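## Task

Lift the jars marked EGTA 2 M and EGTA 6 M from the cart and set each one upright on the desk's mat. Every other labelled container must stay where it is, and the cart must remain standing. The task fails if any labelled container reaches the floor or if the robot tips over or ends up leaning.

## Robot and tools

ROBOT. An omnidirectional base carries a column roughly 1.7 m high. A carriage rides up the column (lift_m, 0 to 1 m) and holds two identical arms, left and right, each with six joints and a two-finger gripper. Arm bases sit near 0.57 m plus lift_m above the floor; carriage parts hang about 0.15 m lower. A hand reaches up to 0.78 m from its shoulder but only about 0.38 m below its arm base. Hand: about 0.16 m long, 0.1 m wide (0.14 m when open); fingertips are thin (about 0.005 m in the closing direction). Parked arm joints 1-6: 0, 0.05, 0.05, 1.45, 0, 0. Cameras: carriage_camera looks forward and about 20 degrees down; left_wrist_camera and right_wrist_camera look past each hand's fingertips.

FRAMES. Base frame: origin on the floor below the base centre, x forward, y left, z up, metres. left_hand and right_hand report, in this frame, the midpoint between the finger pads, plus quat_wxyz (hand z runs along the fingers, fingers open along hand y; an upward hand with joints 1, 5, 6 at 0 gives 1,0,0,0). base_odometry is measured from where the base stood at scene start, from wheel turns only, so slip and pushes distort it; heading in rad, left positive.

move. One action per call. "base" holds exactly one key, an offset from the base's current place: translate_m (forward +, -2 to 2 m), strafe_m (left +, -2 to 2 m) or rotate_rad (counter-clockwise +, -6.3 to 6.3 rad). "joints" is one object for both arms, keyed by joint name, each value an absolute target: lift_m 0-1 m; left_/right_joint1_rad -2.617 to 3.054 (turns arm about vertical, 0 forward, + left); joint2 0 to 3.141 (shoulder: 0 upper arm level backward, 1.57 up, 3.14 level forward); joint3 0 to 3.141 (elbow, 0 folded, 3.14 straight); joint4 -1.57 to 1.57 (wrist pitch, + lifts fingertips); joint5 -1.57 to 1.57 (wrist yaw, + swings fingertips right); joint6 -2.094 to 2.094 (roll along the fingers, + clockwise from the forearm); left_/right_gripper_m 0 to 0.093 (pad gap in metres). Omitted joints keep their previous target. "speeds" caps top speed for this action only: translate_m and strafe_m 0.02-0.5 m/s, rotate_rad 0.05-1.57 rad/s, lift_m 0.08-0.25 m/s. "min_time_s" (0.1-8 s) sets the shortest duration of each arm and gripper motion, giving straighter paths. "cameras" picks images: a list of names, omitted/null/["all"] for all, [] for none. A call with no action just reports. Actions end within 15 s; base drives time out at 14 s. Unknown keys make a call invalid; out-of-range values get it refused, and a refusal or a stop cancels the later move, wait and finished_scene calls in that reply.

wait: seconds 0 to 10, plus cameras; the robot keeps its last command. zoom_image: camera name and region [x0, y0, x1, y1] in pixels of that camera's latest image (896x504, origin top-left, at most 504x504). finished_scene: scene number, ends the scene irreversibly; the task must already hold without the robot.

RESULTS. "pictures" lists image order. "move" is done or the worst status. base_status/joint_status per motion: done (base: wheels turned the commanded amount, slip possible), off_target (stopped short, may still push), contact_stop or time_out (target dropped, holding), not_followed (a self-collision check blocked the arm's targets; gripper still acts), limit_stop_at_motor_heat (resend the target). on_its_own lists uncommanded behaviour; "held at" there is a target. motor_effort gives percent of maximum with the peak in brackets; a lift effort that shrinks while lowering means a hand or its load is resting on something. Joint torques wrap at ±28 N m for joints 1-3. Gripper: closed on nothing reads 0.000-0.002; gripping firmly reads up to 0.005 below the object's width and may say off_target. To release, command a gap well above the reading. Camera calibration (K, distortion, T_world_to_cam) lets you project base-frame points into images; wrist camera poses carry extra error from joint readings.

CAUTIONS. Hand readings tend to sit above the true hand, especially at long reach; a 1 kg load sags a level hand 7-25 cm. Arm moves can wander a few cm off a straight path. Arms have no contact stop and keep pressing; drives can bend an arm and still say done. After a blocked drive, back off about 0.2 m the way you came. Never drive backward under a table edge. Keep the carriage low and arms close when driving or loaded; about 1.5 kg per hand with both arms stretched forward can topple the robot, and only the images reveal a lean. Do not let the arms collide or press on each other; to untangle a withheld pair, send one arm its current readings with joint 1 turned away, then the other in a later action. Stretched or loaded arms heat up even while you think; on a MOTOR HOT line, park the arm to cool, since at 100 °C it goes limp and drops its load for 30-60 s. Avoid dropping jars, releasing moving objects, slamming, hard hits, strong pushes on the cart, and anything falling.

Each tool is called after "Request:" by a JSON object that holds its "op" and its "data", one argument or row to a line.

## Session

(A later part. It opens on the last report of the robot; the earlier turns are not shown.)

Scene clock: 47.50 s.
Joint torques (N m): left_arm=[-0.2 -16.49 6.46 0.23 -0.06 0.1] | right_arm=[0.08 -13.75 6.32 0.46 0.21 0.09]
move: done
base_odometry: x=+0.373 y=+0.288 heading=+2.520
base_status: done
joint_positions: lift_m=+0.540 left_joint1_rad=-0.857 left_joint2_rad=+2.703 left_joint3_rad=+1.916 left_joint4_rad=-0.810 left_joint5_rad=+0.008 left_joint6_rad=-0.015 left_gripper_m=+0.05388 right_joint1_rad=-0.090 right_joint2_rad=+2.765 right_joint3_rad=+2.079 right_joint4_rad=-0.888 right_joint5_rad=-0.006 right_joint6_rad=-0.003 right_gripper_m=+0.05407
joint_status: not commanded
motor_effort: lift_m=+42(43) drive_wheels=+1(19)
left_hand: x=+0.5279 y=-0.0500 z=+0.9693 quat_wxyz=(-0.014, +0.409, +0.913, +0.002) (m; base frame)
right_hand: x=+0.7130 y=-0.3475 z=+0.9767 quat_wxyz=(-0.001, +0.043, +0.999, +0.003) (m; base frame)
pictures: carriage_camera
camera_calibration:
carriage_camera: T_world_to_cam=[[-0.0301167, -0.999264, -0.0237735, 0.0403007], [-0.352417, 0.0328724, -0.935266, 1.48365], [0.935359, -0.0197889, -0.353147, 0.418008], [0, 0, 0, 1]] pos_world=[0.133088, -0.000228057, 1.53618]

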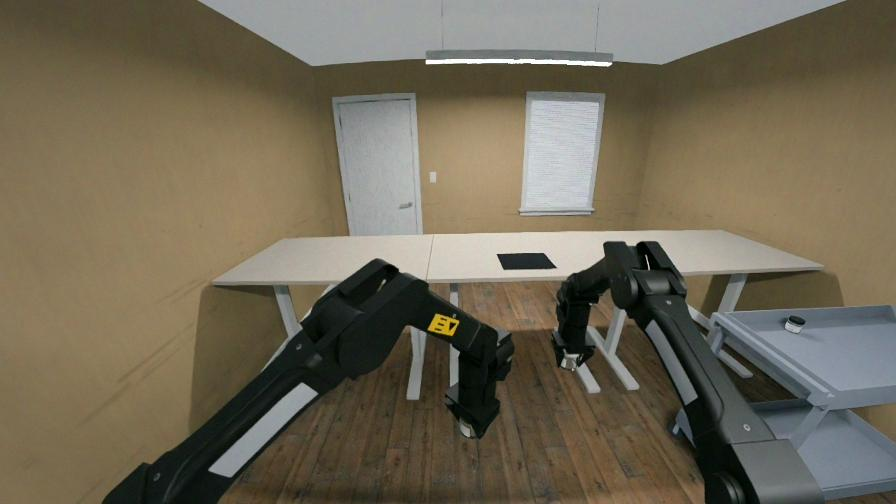

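Request:
{"op": "move", "data": {
  "joints": {"lift_m":0.66,"left_joint1_rad":-0.80,"left_joint2_rad":2.694,"left_joint3_rad":1.935,"left_joint4_rad":-0.81,"right_joint1_rad":0.18,"right_joint2_rad":2.571,"right_joint3_rad":1.68,"right_joint4_rad":-0.675},
  "base": {"strafe_m":-0.35},
  "min_time_s": 1.8,
  "cameras": []
}}

Request:
{"op": "move", "data": {
  "base": {"translate_m":0.7}
}}

Scene clock: 54.40 s.
Joint torques (N m): left_arm=[-0.02 -16.64 6.39 0.23 -0.05 0.1] | right_arm=[0.55 -16.16 4.68 0.46 0.14 0.1]
move: done
base_odometry: x=+0.577 y=+0.573 heading=+2.519
base_status: done
joint_positions: lift_m=+0.660 left_joint1_rad=-0.805 left_joint2_rad=+2.705 left_joint3_rad=+1.916 left_joint4_rad=-0.811 left_joint5_rad=+0.007 left_joint6_rad=-0.015 left_gripper_m=+0.05388 right_joint1_rad=+0.176 right_joint2_rad=+2.614 right_joint3_rad=+1.685 right_joint4_rad=-0.686 right_joint5_rad=-0.006 right_joint6_rad=-0.003 right_gripper_m=+0.05407
joint_status: all done
motor_effort: lift_m=+42(51) drive_wheels=+5(22)
left_hand: x=+0.5453 y=-0.0335 z=+1.0887 quat_wxyz=(-0.015, +0.385, +0.923, +0.002) (m; base frame)
right_hand: x=+0.6477 y=-0.2277 z=+1.0814 quat_wxyz=(-0.022, -0.089, +0.996, +0.001) (m; base frame)
pictures: none
No camera images: "cameras" was empty.

Scene clock: 58.03 s.
Joint torques (N m): left_arm=[-0.49 -16.62 6.39 0.2 -0.05 0.1] | right_arm=[0.5 -15.98 4.85 0.33 0.13 0.09]
move: done
base_odometry: x=+0.009 y=+0.981 heading=+2.519
base_status: done
joint_positions: lift_m=+0.660 left_joint1_rad=-0.800 left_joint2_rad=+2.705 left_joint3_rad=+1.916 left_joint4_rad=-0.811 left_joint5_rad=+0.007 left_joint6_rad=-0.015 left_gripper_m=+0.05388 right_joint1_rad=+0.177 right_joint2_rad=+2.613 right_joint3_rad=+1.683 right_joint4_rad=-0.679 right_joint5_rad=-0.006 right_joint6_rad=-0.003 right_gripper_m=+0.05407
joint_status: not commanded
motor_effort: lift_m=+41(43) drive_wheels=-4(20)
left_hand: x=+0.5472 y=-0.0315 z=+1.0887 quat_wxyz=(-0.015, +0.382, +0.924, +0.002) (m; base frame)
right_hand: x=+0.6488 y=-0.2273 z=+1.0813 quat_wxyz=(-0.019, -0.090, +0.996, +0.001) (m; base frame)
pictures: carriage_camera, left_wrist_camera, right_wrist_camera
camera_calibration:
carriage_camera: T_world_to_cam=[[-0.0301167, -0.999264, -0.0237735, 0.0431551], [-0.352417, 0.0328724, -0.935266, 1.59594], [0.935359, -0.0197889, -0.353147, 0.460409], [0, 0, 0, 1]] pos_world=[0.133088, -0.000228057, 1.65625]
left_wrist_camera: T_world_to_cam=[[-0.715631, -0.698018, 0.0253471, 0.343895], [-0.535459, 0.571549, 0.621784, -0.361938], [-0.448503, 0.431395, -0.782779, 1.23324], [0, 0, 0, 1]] pos_world=[0.60541, -0.085102, 1.18168]
right_wrist_camera: T_world_to_cam=[[0.114051, -0.993445, 0.00768217, -0.303986], [-0.805199, -0.0879044, 0.586453, -0.124872], [-0.581934, -0.073071, -0.809946, 1.35981], [0, 0, 0, 1]] pos_world=[0.725445, -0.213607, 1.17694]

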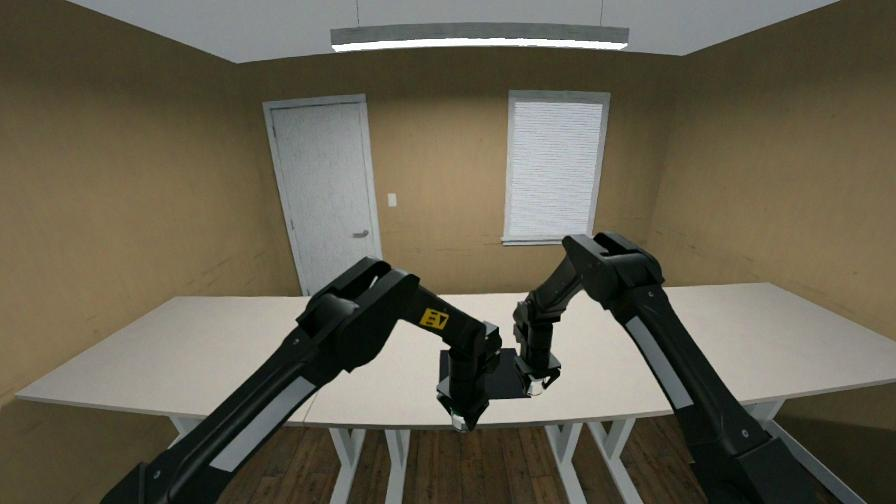

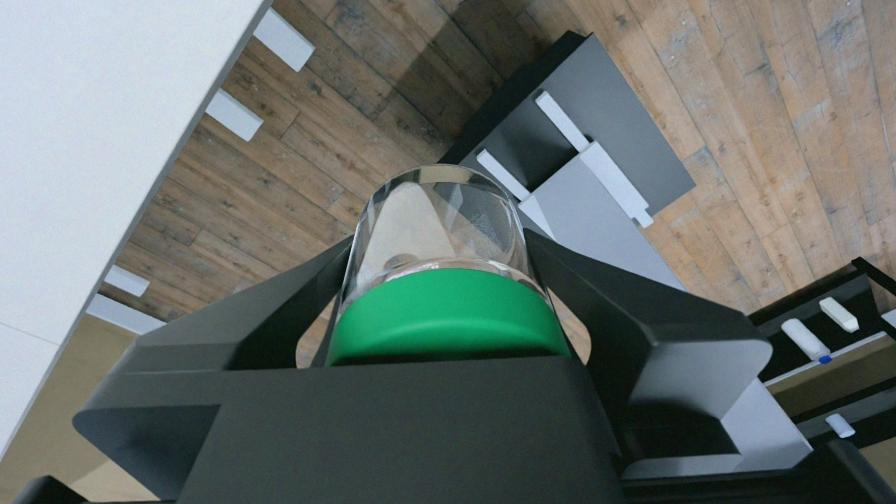

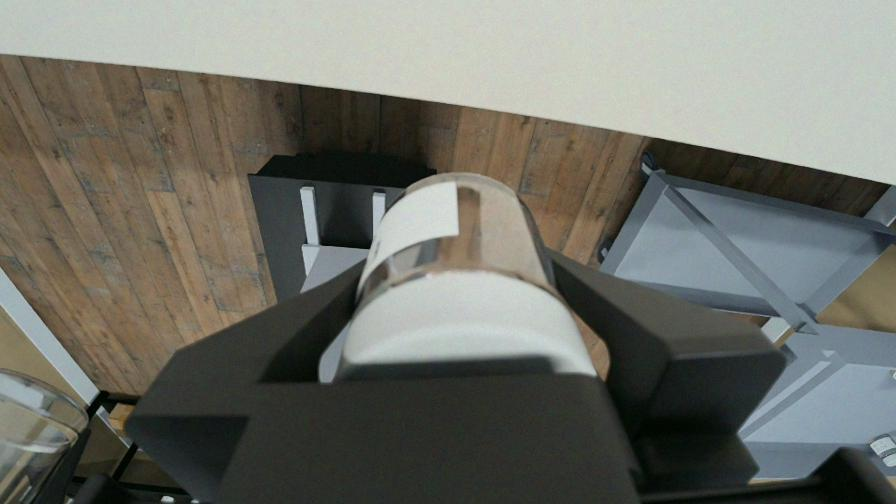

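Request:
{"op": "move", "data": {
  "base": {"translate_m":0.285},
  "joints": {"lift_m":0.57}
}}

Scene clock: 61.53 s.
Joint torques (N m): left_arm=[-0.42 -16.68 6.3 0.24 -0.05 0.1] | right_arm=[0.35 -14.11 5.38 0.44 0.14 0.1]
move: done
base_odometry: x=-0.222 y=+1.148 heading=+2.518
base_status: done
joint_positions: lift_m=+0.570 left_joint1_rad=-0.799 left_joint2_rad=+2.706 left_joint3_rad=+1.917 left_joint4_rad=-0.813 left_joint5_rad=+0.007 left_joint6_rad=-0.015 left_gripper_m=+0.05388 right_joint1_rad=+0.178 right_joint2_rad=+2.592 right_joint3_rad=+1.678 right_joint4_rad=-0.678 right_joint5_rad=-0.005 right_joint6_rad=-0.003 right_gripper_m=+0.05407
joint_status: all done
motor_effort: lift_m=+36(37) drive_wheels=-4(21)
left_hand: x=+0.5474 y=-0.0310 z=+0.9991 quat_wxyz=(-0.016, +0.382, +0.924, +0.003) (m; base frame)
right_hand: x=+0.6523 y=-0.2264 z=+0.9994 quat_wxyz=(-0.011, -0.090, +0.996, +0.002) (m; base frame)
pictures: carriage_camera, left_wrist_camera, right_wrist_camera
camera_calibration:
carriage_camera: T_world_to_cam=[[-0.0301167, -0.999264, -0.0237735, 0.0410275], [-0.352417, 0.0328724, -0.935266, 1.51224], [0.935359, -0.0197889, -0.353147, 0.428805], [0, 0, 0, 1]] pos_world=[0.133088, -0.000228057, 1.56675]
left_wrist_camera: T_world_to_cam=[[-0.71482, -0.698863, 0.0249632, 0.346679], [-0.535614, 0.570096, 0.622983, -0.307591], [-0.449611, 0.43195, -0.781837, 1.16266], [0, 0, 0, 1]] pos_world=[0.605808, -0.084573, 1.09198]
right_wrist_camera: T_world_to_cam=[[0.1147, -0.993375, 0.00703827, -0.302625], [-0.814531, -0.0899896, 0.573098, -0.0548971], [-0.568668, -0.0714675, -0.819456, 1.29678], [0, 0, 0, 1]] pos_world=[0.727436, -0.212882, 1.09625]

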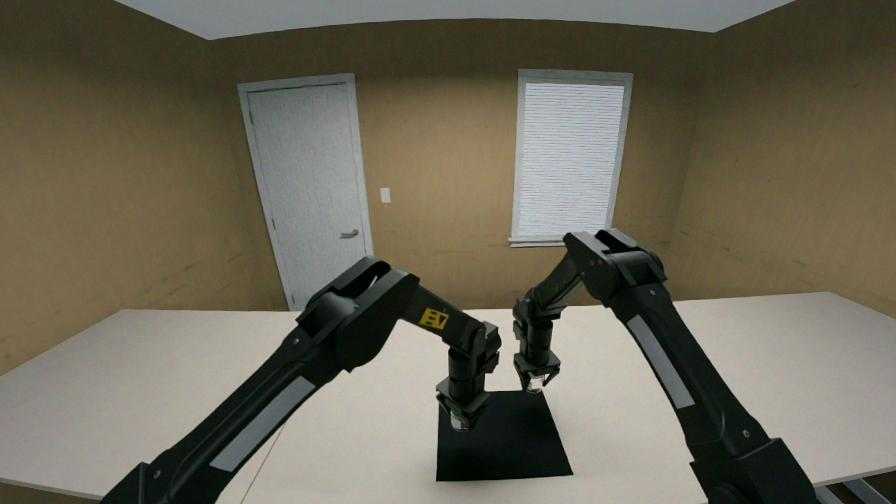

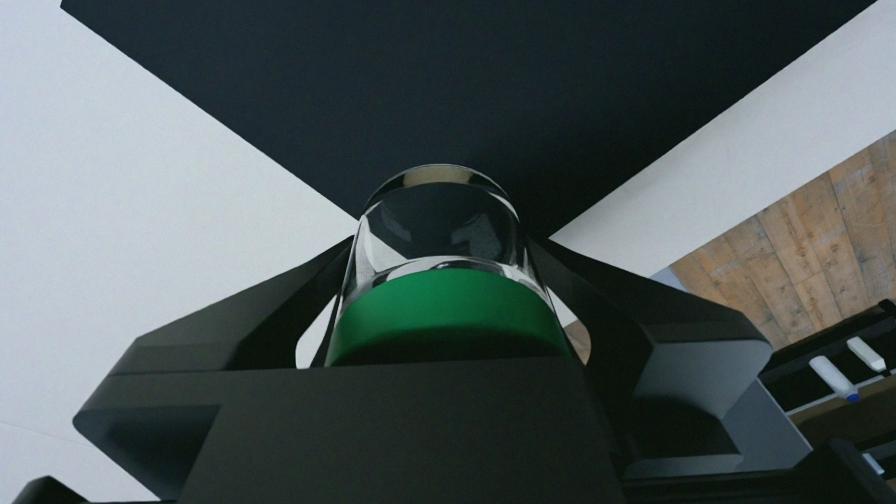

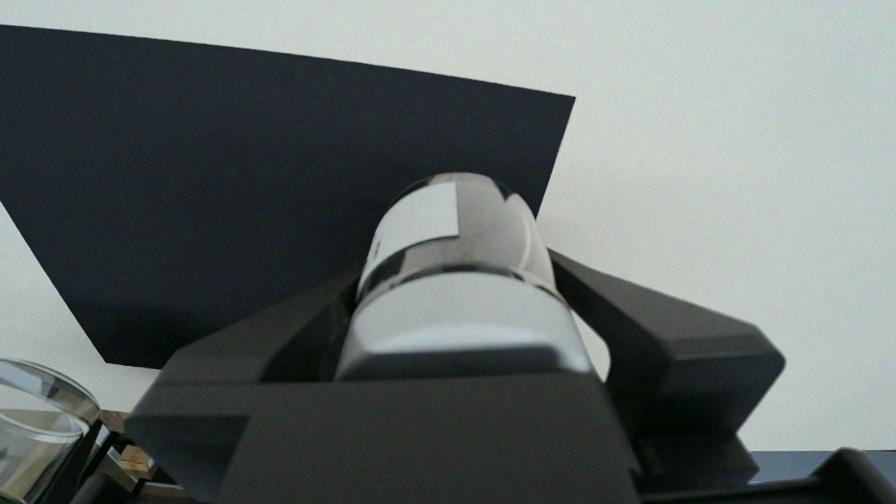

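Request:
{"op": "move", "data": {
  "base": {"translate_m":-0.012},
  "joints": {"lift_m":0.545,"right_joint1_rad":0.2},
  "cameras": []
}}

Request:
{"op": "move", "data": {
  "joints": {"lift_m":0.53},
  "speeds": {"lift_m":0.08},
  "cameras": ["left_wrist_camera","right_wrist_camera"]
}}

Scene clock: 68.47 s.
Joint torques (N m): left_arm=[-0.16 -16.95 6.26 0.22 -0.06 0.09] | right_arm=[0.09 -14.01 5.55 0.36 0.13 0.1]
move: done
base_odometry: x=-0.212 y=+1.141 heading=+2.517
base_status: done
joint_positions: lift_m=+0.545 left_joint1_rad=-0.803 left_joint2_rad=+2.708 left_joint3_rad=+1.918 left_joint4_rad=-0.812 left_joint5_rad=+0.007 left_joint6_rad=-0.015 left_gripper_m=+0.05388 right_joint1_rad=+0.199 right_joint2_rad=+2.591 right_joint3_rad=+1.676 right_joint4_rad=-0.676 right_joint5_rad=-0.005 right_joint6_rad=-0.003 right_gripper_m=+0.05407
joint_status: all done
motor_effort: lift_m=+37(37) drive_wheels=-2(14)
left_hand: x=+0.5462 y=-0.0324 z=+0.9734 quat_wxyz=(-0.015, +0.384, +0.923, +0.003) (m; base frame)
right_hand: x=+0.6508 y=-0.2171 z=+0.9747 quat_wxyz=(-0.010, -0.101, +0.995, +0.002) (m; base frame)
pictures: none
No camera images: "cameras" was empty.

Scene clock: 69.03 s.
Joint torques (N m): left_arm=[-0.29 -16.76 6.11 0.24 -0.05 0.1] | right_arm=[0.27 -13.98 5.63 0.37 0.13 0.1]
move: done
base_odometry: x=-0.212 y=+1.141 heading=+2.517
base_status: not commanded
joint_positions: lift_m=+0.530 left_joint1_rad=-0.803 left_joint2_rad=+2.708 left_joint3_rad=+1.918 left_joint4_rad=-0.812 left_joint5_rad=+0.007 left_joint6_rad=-0.015 left_gripper_m=+0.05388 right_joint1_rad=+0.199 right_joint2_rad=+2.590 right_joint3_rad=+1.676 right_joint4_rad=-0.675 right_joint5_rad=-0.005 right_joint6_rad=-0.003 right_gripper_m=+0.05407
joint_status: all done
motor_effort: lift_m=+36(37) drive_wheels=-2(7)
left_hand: x=+0.5462 y=-0.0323 z=+0.9583 quat_wxyz=(-0.015, +0.384, +0.923, +0.003) (m; base frame)
right_hand: x=+0.6512 y=-0.2171 z=+0.9600 quat_wxyz=(-0.009, -0.101, +0.995, +0.002) (m; base frame)
pictures: left_wrist_camera, right_wrist_camera
camera_calibration:
left_wrist_camera: T_world_to_cam=[[-0.717761, -0.695855, 0.024582, 0.347873], [-0.533381, 0.57218, 0.622988, -0.283225], [-0.447575, 0.434045, -0.781845, 1.12974], [0, 0, 0, 1]] pos_world=[0.604266, -0.0862325, 1.05117]
right_wrist_camera: T_world_to_cam=[[0.13587, -0.990703, 0.00682363, -0.305987], [-0.814347, -0.107756, 0.570288, -0.0336999], [-0.564251, -0.0830421, -0.821417, 1.26104], [0, 0, 0, 1]] pos_world=[0.725675, -0.202055, 1.05715]

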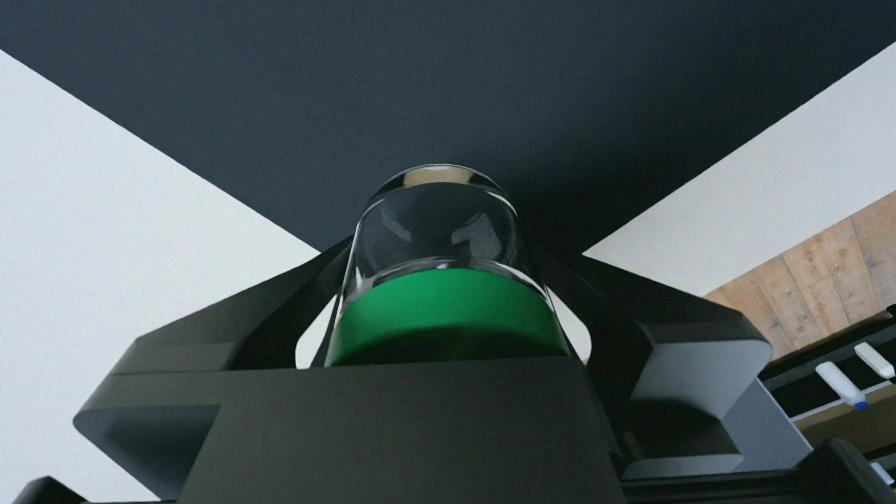

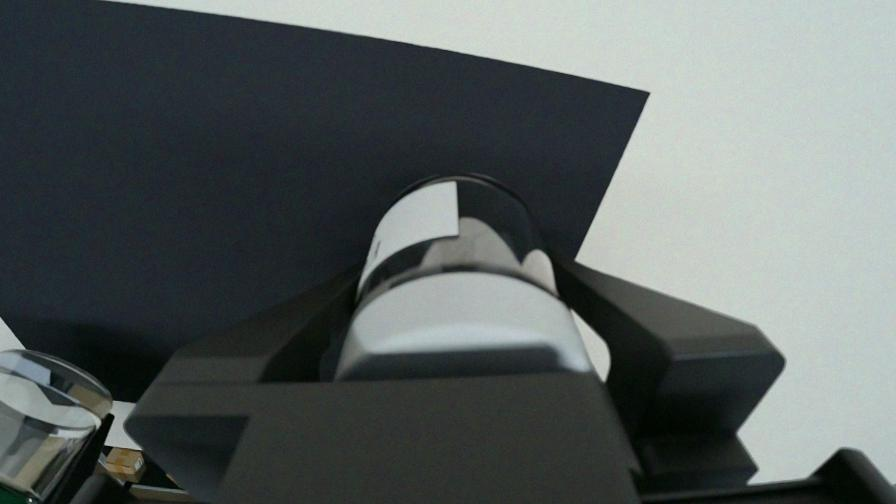

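Request:
{"op": "move", "data": {
  "joints": {"lift_m":0.518},
  "speeds": {"lift_m":0.08},
  "cameras": []
}}

Request:
{"op": "move", "data": {
  "joints": {"lift_m":0.508},
  "speeds": {"lift_m":0.08},
  "cameras": ["left_wrist_camera"]
}}

Scene clock: 70.50 s.
Joint torques (N m): left_arm=[-0.32 -16.85 6.16 0.23 -0.05 0.1] | right_arm=[0.51 -13.71 5.55 0.39 0.15 0.1]
move: done
base_odometry: x=-0.212 y=+1.141 heading=+2.517
base_status: not commanded
joint_positions: lift_m=+0.518 left_joint1_rad=-0.802 left_joint2_rad=+2.708 left_joint3_rad=+1.918 left_joint4_rad=-0.812 left_joint5_rad=+0.007 left_joint6_rad=-0.015 left_gripper_m=+0.05388 right_joint1_rad=+0.199 right_joint2_rad=+2.589 right_joint3_rad=+1.676 right_joint4_rad=-0.675 right_joint5_rad=-0.005 right_joint6_rad=-0.003 right_gripper_m=+0.05407
joint_status: all done
motor_effort: lift_m=+37(37) drive_wheels=-1(8)
left_hand: x=+0.5465 y=-0.0322 z=+0.9462 quat_wxyz=(-0.015, +0.384, +0.923, +0.003) (m; base frame)
right_hand: x=+0.6516 y=-0.2170 z=+0.9483 quat_wxyz=(-0.009, -0.101, +0.995, +0.002) (m; base frame)
pictures: none
No camera images: "cameras" was empty.

Scene clock: 71.37 s.
Joint torques (N m): left_arm=[-0.27 -16.98 6.17 0.22 -0.05 0.09] | right_arm=[0.21 -13.79 5.6 0.39 0.13 0.1]
move: done
base_odometry: x=-0.212 y=+1.141 heading=+2.517
base_status: not commanded
joint_positions: lift_m=+0.508 left_joint1_rad=-0.802 left_joint2_rad=+2.708 left_joint3_rad=+1.918 left_joint4_rad=-0.812 left_joint5_rad=+0.007 left_joint6_rad=-0.015 left_gripper_m=+0.05388 right_joint1_rad=+0.199 right_joint2_rad=+2.589 right_joint3_rad=+1.676 right_joint4_rad=-0.675 right_joint5_rad=-0.005 right_joint6_rad=-0.003 right_gripper_m=+0.05407
joint_status: all done
motor_effort: lift_m=+36(37) drive_wheels=+6(9)
left_hand: x=+0.5464 y=-0.0321 z=+0.9361 quat_wxyz=(-0.015, +0.384, +0.923, +0.003) (m; base frame)
right_hand: x=+0.6516 y=-0.2171 z=+0.9384 quat_wxyz=(-0.009, -0.101, +0.995, +0.002) (m; base frame)
pictures: left_wrist_camera
camera_calibration:
left_wrist_camera: T_world_to_cam=[[-0.71723, -0.696402, 0.024582, 0.348468], [-0.533817, 0.571773, 0.622988, -0.269173], [-0.447906, 0.433704, -0.781845, 1.11254], [0, 0, 0, 1]] pos_world=[0.604558, -0.0859354, 1.02896]

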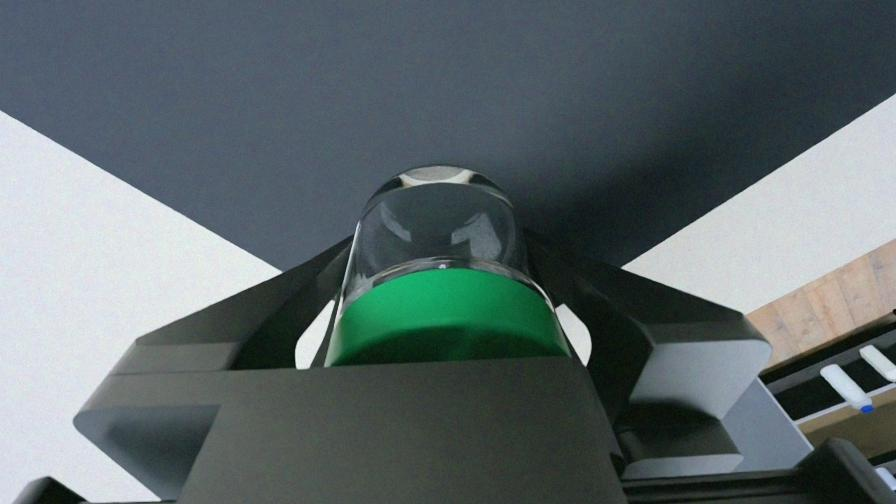

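Request:
{"op": "move", "data": {
  "joints": {"lift_m":0.498},
  "speeds": {"lift_m":0.08},
  "cameras": ["right_wrist_camera"]
}}

Request:
{"op": "move", "data": {
  "joints": {"lift_m":0.49},
  "speeds": {"lift_m":0.08},
  "cameras": ["right_wrist_camera"]
}}

Scene clock: 72.63 s.
Joint torques (N m): left_arm=[-0.12 -17.06 6.38 0.22 -0.05 0.09] | right_arm=[0.27 -12.22 5.59 0.58 0.12 0.09]
move: done
base_odometry: x=-0.212 y=+1.141 heading=+2.517
base_status: not commanded
joint_positions: lift_m=+0.498 left_joint1_rad=-0.802 left_joint2_rad=+2.709 left_joint3_rad=+1.918 left_joint4_rad=-0.811 left_joint5_rad=+0.007 left_joint6_rad=-0.015 left_gripper_m=+0.05388 right_joint1_rad=+0.199 right_joint2_rad=+2.573 right_joint3_rad=+1.677 right_joint4_rad=-0.688 right_joint5_rad=-0.005 right_joint6_rad=-0.003 right_gripper_m=+0.05407
joint_status: all done
motor_effort: lift_m=+33(35) drive_wheels=-1(6)
left_hand: x=+0.5464 y=-0.0321 z=+0.9261 quat_wxyz=(-0.015, +0.384, +0.923, +0.003) (m; base frame)
right_hand: x=+0.6527 y=-0.2168 z=+0.9354 quat_wxyz=(-0.007, -0.101, +0.995, +0.002) (m; base frame)
pictures: right_wrist_camera
camera_calibration:
right_wrist_camera: T_world_to_cam=[[0.135467, -0.990758, 0.00692329, -0.305633], [-0.81698, -0.107748, 0.56651, -0.0131836], [-0.560528, -0.0823998, -0.824026, 1.24185], [0, 0, 0, 1]] pos_world=[0.726722, -0.201901, 1.0329]

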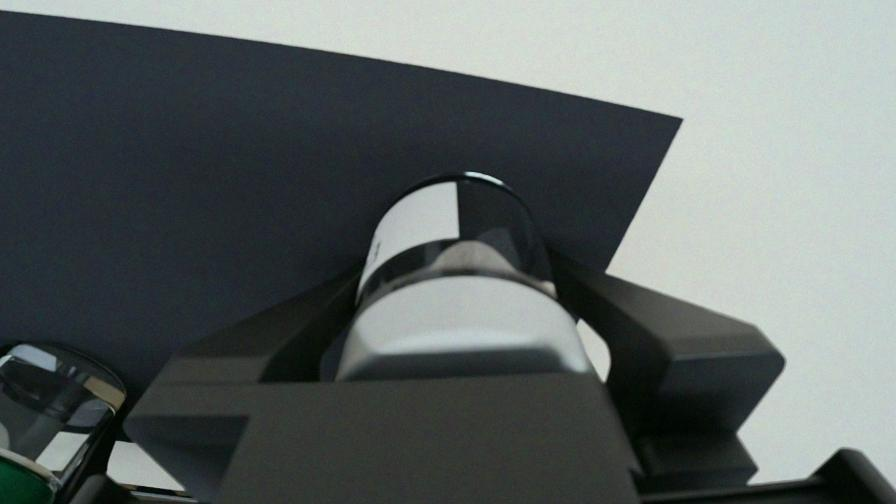

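Scene clock: 73.10 s.
Joint torques (N m): left_arm=[-0.2 -16.46 5.72 0.29 -0.05 0.07] | right_arm=[0.28 -10.96 5.42 0.79 0.13 0.09]
move: done
base_odometry: x=-0.212 y=+1.141 heading=+2.517
base_status: not commanded
joint_positions: lift_m=+0.491 left_joint1_rad=-0.802 left_joint2_rad=+2.702 left_joint3_rad=+1.924 left_joint4_rad=-0.821 left_joint5_rad=+0.007 left_joint6_rad=-0.013 left_gripper_m=+0.05388 right_joint1_rad=+0.199 right_joint2_rad=+2.558 right_joint3_rad=+1.679 right_joint4_rad=-0.710 right_joint5_rad=-0.005 right_joint6_rad=-0.003 right_gripper_m=+0.05407
joint_status: all done
motor_effort: lift_m=+31(32) drive_wheels=+7(7)
left_hand: x=+0.5477 y=-0.0335 z=+0.9229 quat_wxyz=(-0.014, +0.384, +0.923, +0.002) (m; base frame)
right_hand: x=+0.6523 y=-0.2169 z=+0.9347 quat_wxyz=(-0.009, -0.101, +0.995, +0.002) (m; base frame)
pictures: right_wrist_camera
camera_calibration:
right_wrist_camera: T_world_to_cam=[[0.135491, -0.990753, 0.00713933, -0.305868], [-0.815069, -0.107363, 0.56933, -0.0168914], [-0.563298, -0.082958, -0.822078, 1.24093], [0, 0, 0, 1]] pos_world=[0.72669, -0.201907, 1.03194]

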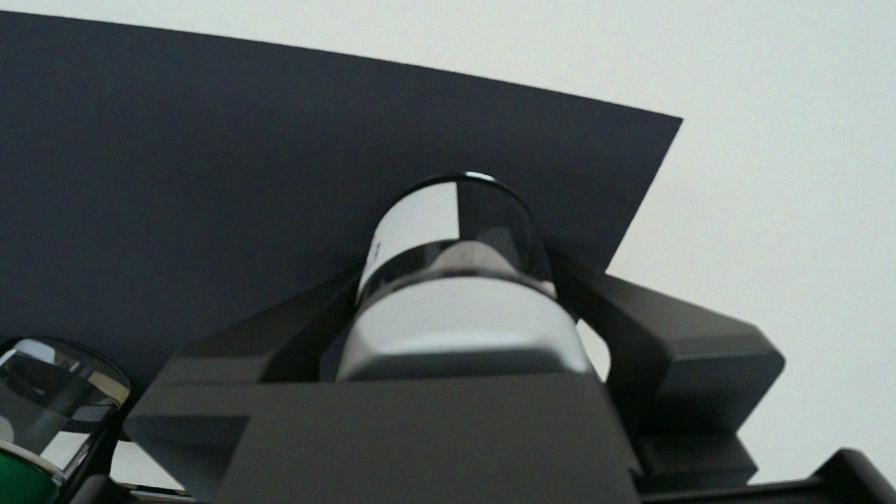

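Request:
{"op": "move", "data": {
  "joints": {"left_gripper_m":0.08},
  "min_time_s": 1,
  "cameras": []
}}

Request:
{"op": "move", "data": {
  "joints": {"lift_m":0.5},
  "speeds": {"lift_m":0.08},
  "cameras": []
}}

Request:
{"op": "move", "data": {
  "joints": {"right_gripper_m":0.08},
  "min_time_s": 1
}}

Scene clock: 74.90 s.
Joint torques (N m): left_arm=[-0.27 -16.35 5.72 0.3 -0.05 0.08] | right_arm=[0.28 -10.97 5.44 0.81 0.13 0.1]
move: done
base_odometry: x=-0.212 y=+1.141 heading=+2.517
base_status: not commanded
joint_positions: lift_m=+0.491 left_joint1_rad=-0.802 left_joint2_rad=+2.702 left_joint3_rad=+1.924 left_joint4_rad=-0.817 left_joint5_rad=+0.007 left_joint6_rad=-0.013 left_gripper_m=+0.07996 right_joint1_rad=+0.199 right_joint2_rad=+2.558 right_joint3_rad=+1.679 right_joint4_rad=-0.710 right_joint5_rad=-0.005 right_joint6_rad=-0.003 right_gripper_m=+0.05407
joint_status: all done
motor_effort: lift_m=+32(32) drive_wheels=+7(7)
left_hand: x=+0.5482 y=-0.0341 z=+0.9229 quat_wxyz=(-0.012, +0.384, +0.923, +0.001) (m; base frame)
right_hand: x=+0.6523 y=-0.2169 z=+0.9347 quat_wxyz=(-0.009, -0.101, +0.995, +0.002) (m; base frame)
pictures: none
No camera images: "cameras" was empty.

Scene clock: 75.53 s.
Joint torques (N m): left_arm=[-0.32 -16.47 5.74 0.29 -0.05 0.08] | right_arm=[0.16 -11.58 5.45 0.6 0.13 0.09]
move: done
base_odometry: x=-0.212 y=+1.141 heading=+2.517
base_status: not commanded
joint_positions: lift_m=+0.500 left_joint1_rad=-0.802 left_joint2_rad=+2.702 left_joint3_rad=+1.924 left_joint4_rad=-0.814 left_joint5_rad=+0.007 left_joint6_rad=-0.013 left_gripper_m=+0.07996 right_joint1_rad=+0.199 right_joint2_rad=+2.562 right_joint3_rad=+1.679 right_joint4_rad=-0.686 right_joint5_rad=-0.005 right_joint6_rad=-0.003 right_gripper_m=+0.05407
joint_status: all done
motor_effort: lift_m=+42(49) drive_wheels=-2(8)
left_hand: x=+0.5486 y=-0.0345 z=+0.9316 quat_wxyz=(-0.011, +0.384, +0.923, +0.001) (m; base frame)
right_hand: x=+0.6571 y=-0.2159 z=+0.9420 quat_wxyz=(+0.001, -0.101, +0.995, +0.003) (m; base frame)
pictures: none
No camera images: "cameras" was empty.

Scene clock: 76.83 s.
Joint torques (N m): left_arm=[-0.31 -16.35 5.72 0.28 -0.05 0.08] | right_arm=[0.32 -11.41 5.46 0.57 0.13 0.09]
move: done
base_odometry: x=-0.212 y=+1.141 heading=+2.517
base_status: not commanded
joint_positions: lift_m=+0.500 left_joint1_rad=-0.802 left_joint2_rad=+2.702 left_joint3_rad=+1.924 left_joint4_rad=-0.814 left_joint5_rad=+0.007 left_joint6_rad=-0.013 left_gripper_m=+0.07996 right_joint1_rad=+0.199 right_joint2_rad=+2.562 right_joint3_rad=+1.679 right_joint4_rad=-0.686 right_joint5_rad=-0.005 right_joint6_rad=-0.003 right_gripper_m=+0.07990
joint_status: all done
motor_effort: lift_m=+42(43) drive_wheels=-1(7)
left_hand: x=+0.5486 y=-0.0345 z=+0.9316 quat_wxyz=(-0.011, +0.384, +0.923, +0.001) (m; base frame)
right_hand: x=+0.6571 y=-0.2159 z=+0.9420 quat_wxyz=(+0.001, -0.101, +0.995, +0.003) (m; base frame)
pictures: carriage_camera, left_wrist_camera, right_wrist_camera
camera_calibration:
carriage_camera: T_world_to_cam=[[-0.0301167, -0.999264, -0.0237735, 0.0393503], [-0.352417, 0.0328724, -0.935266, 1.44626], [0.935359, -0.0197889, -0.353147, 0.403891], [0, 0, 0, 1]] pos_world=[0.133088, -0.000228057, 1.4962]
left_wrist_camera: T_world_to_cam=[[-0.718707, -0.694863, 0.0250203, 0.348961], [-0.536648, 0.577224, 0.615485, -0.255112], [-0.44212, 0.428926, -0.787751, 1.11325], [0, 0, 0, 1]] pos_world=[0.606083, -0.087763, 1.02525]
right_wrist_camera: T_world_to_cam=[[0.135364, -0.990778, 0.00589002, -0.304359], [-0.825981, -0.109562, 0.552948, 0.00509036], [-0.547204, -0.0797144, -0.833195, 1.25025], [0, 0, 0, 1]] pos_world=[0.729543, -0.201332, 1.04068]

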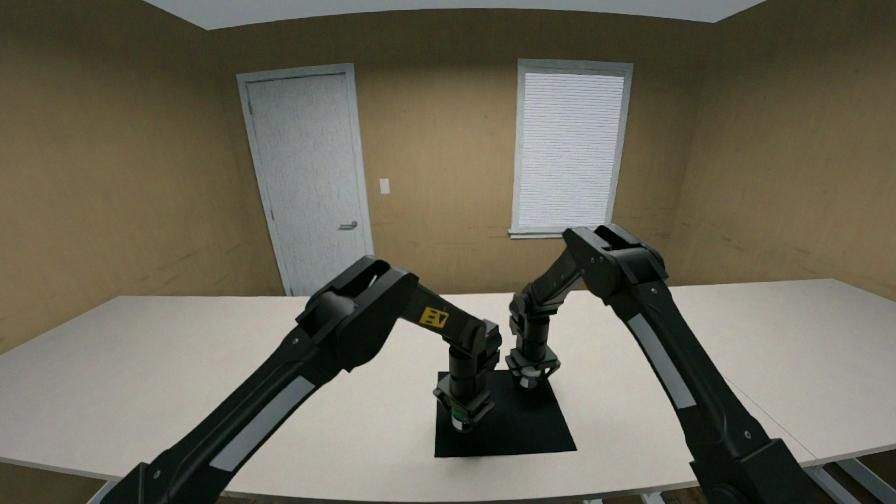

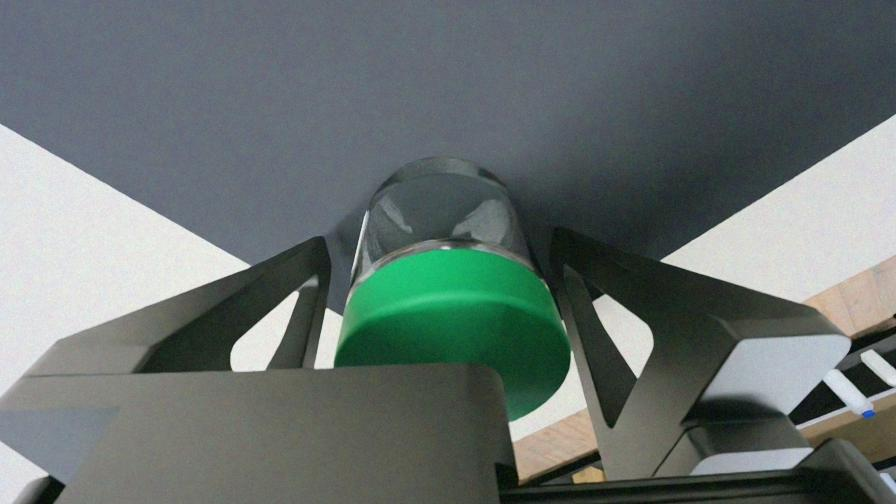

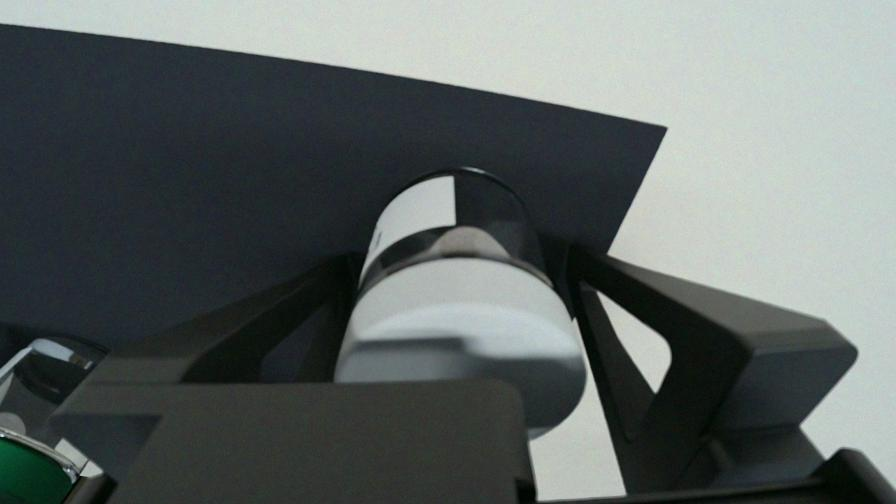

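Request:
{"op": "move", "data": {
  "joints": {"lift_m":0.7},
  "speeds": {"lift_m":0.15},
  "cameras": ["carriage_camera","left_wrist_camera"]
}}

Scene clock: 78.97 s.
Joint torques (N m): left_arm=[-0.31 -16.28 5.71 0.27 -0.05 0.08] | right_arm=[0.39 -11.89 5.42 0.51 0.13 0.09]
move: done
base_odometry: x=-0.212 y=+1.141 heading=+2.517
base_status: not commanded
joint_positions: lift_m=+0.700 left_joint1_rad=-0.802 left_joint2_rad=+2.703 left_joint3_rad=+1.924 left_joint4_rad=-0.813 left_joint5_rad=+0.007 left_joint6_rad=-0.013 left_gripper_m=+0.07996 right_joint1_rad=+0.199 right_joint2_rad=+2.568 right_joint3_rad=+1.679 right_joint4_rad=-0.681 right_joint5_rad=-0.005 right_joint6_rad=-0.003 right_gripper_m=+0.07990
joint_status: all done
motor_effort: lift_m=+42(51) drive_wheels=+6(7)
left_hand: x=+0.5486 y=-0.0345 z=+1.1311 quat_wxyz=(-0.011, +0.384, +0.923, +0.001) (m; base frame)
right_hand: x=+0.6568 y=-0.2160 z=+1.1394 quat_wxyz=(+0.001, -0.101, +0.995, +0.003) (m; base frame)
pictures: carriage_camera, left_wrist_camera
camera_calibration:
carriage_camera: T_world_to_cam=[[-0.0301167, -0.999264, -0.0237735, 0.044105], [-0.352417, 0.0328724, -0.935266, 1.63331], [0.935359, -0.0197889, -0.353147, 0.47452], [0, 0, 0, 1]] pos_world=[0.133088, -0.000228057, 1.6962]
left_wrist_camera: T_world_to_cam=[[-0.718707, -0.694863, 0.0250203, 0.34397], [-0.536648, 0.577224, 0.615485, -0.377904], [-0.44212, 0.428926, -0.787751, 1.27037], [0, 0, 0, 1]] pos_world=[0.606069, -0.0877488, 1.22473]

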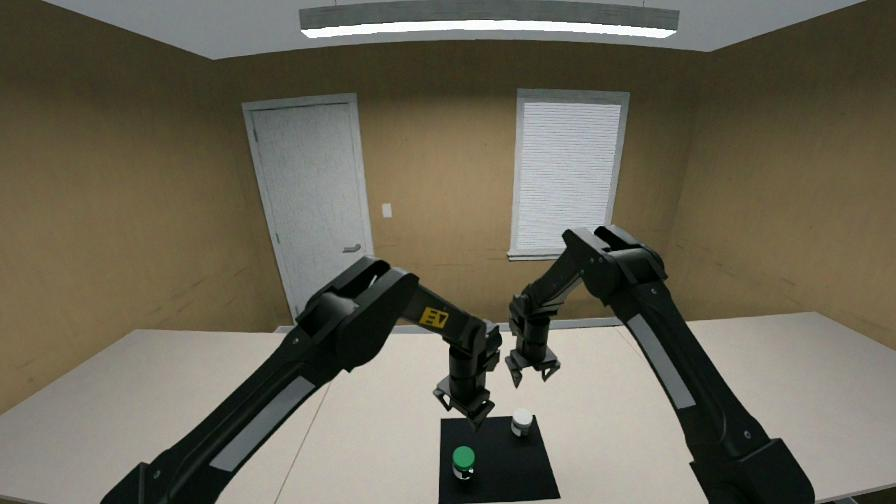

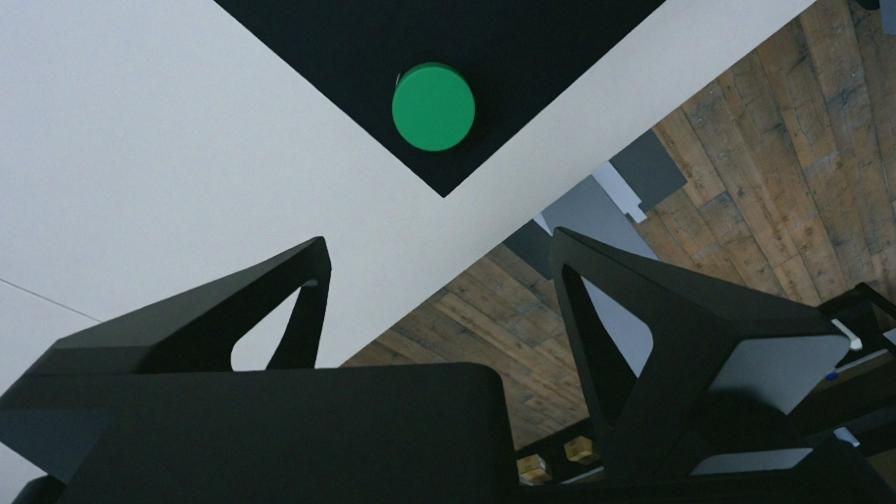

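Request:
{"op": "finished_scene", "data": {
  "scene": 2
}}

The scene is finished: the task was done.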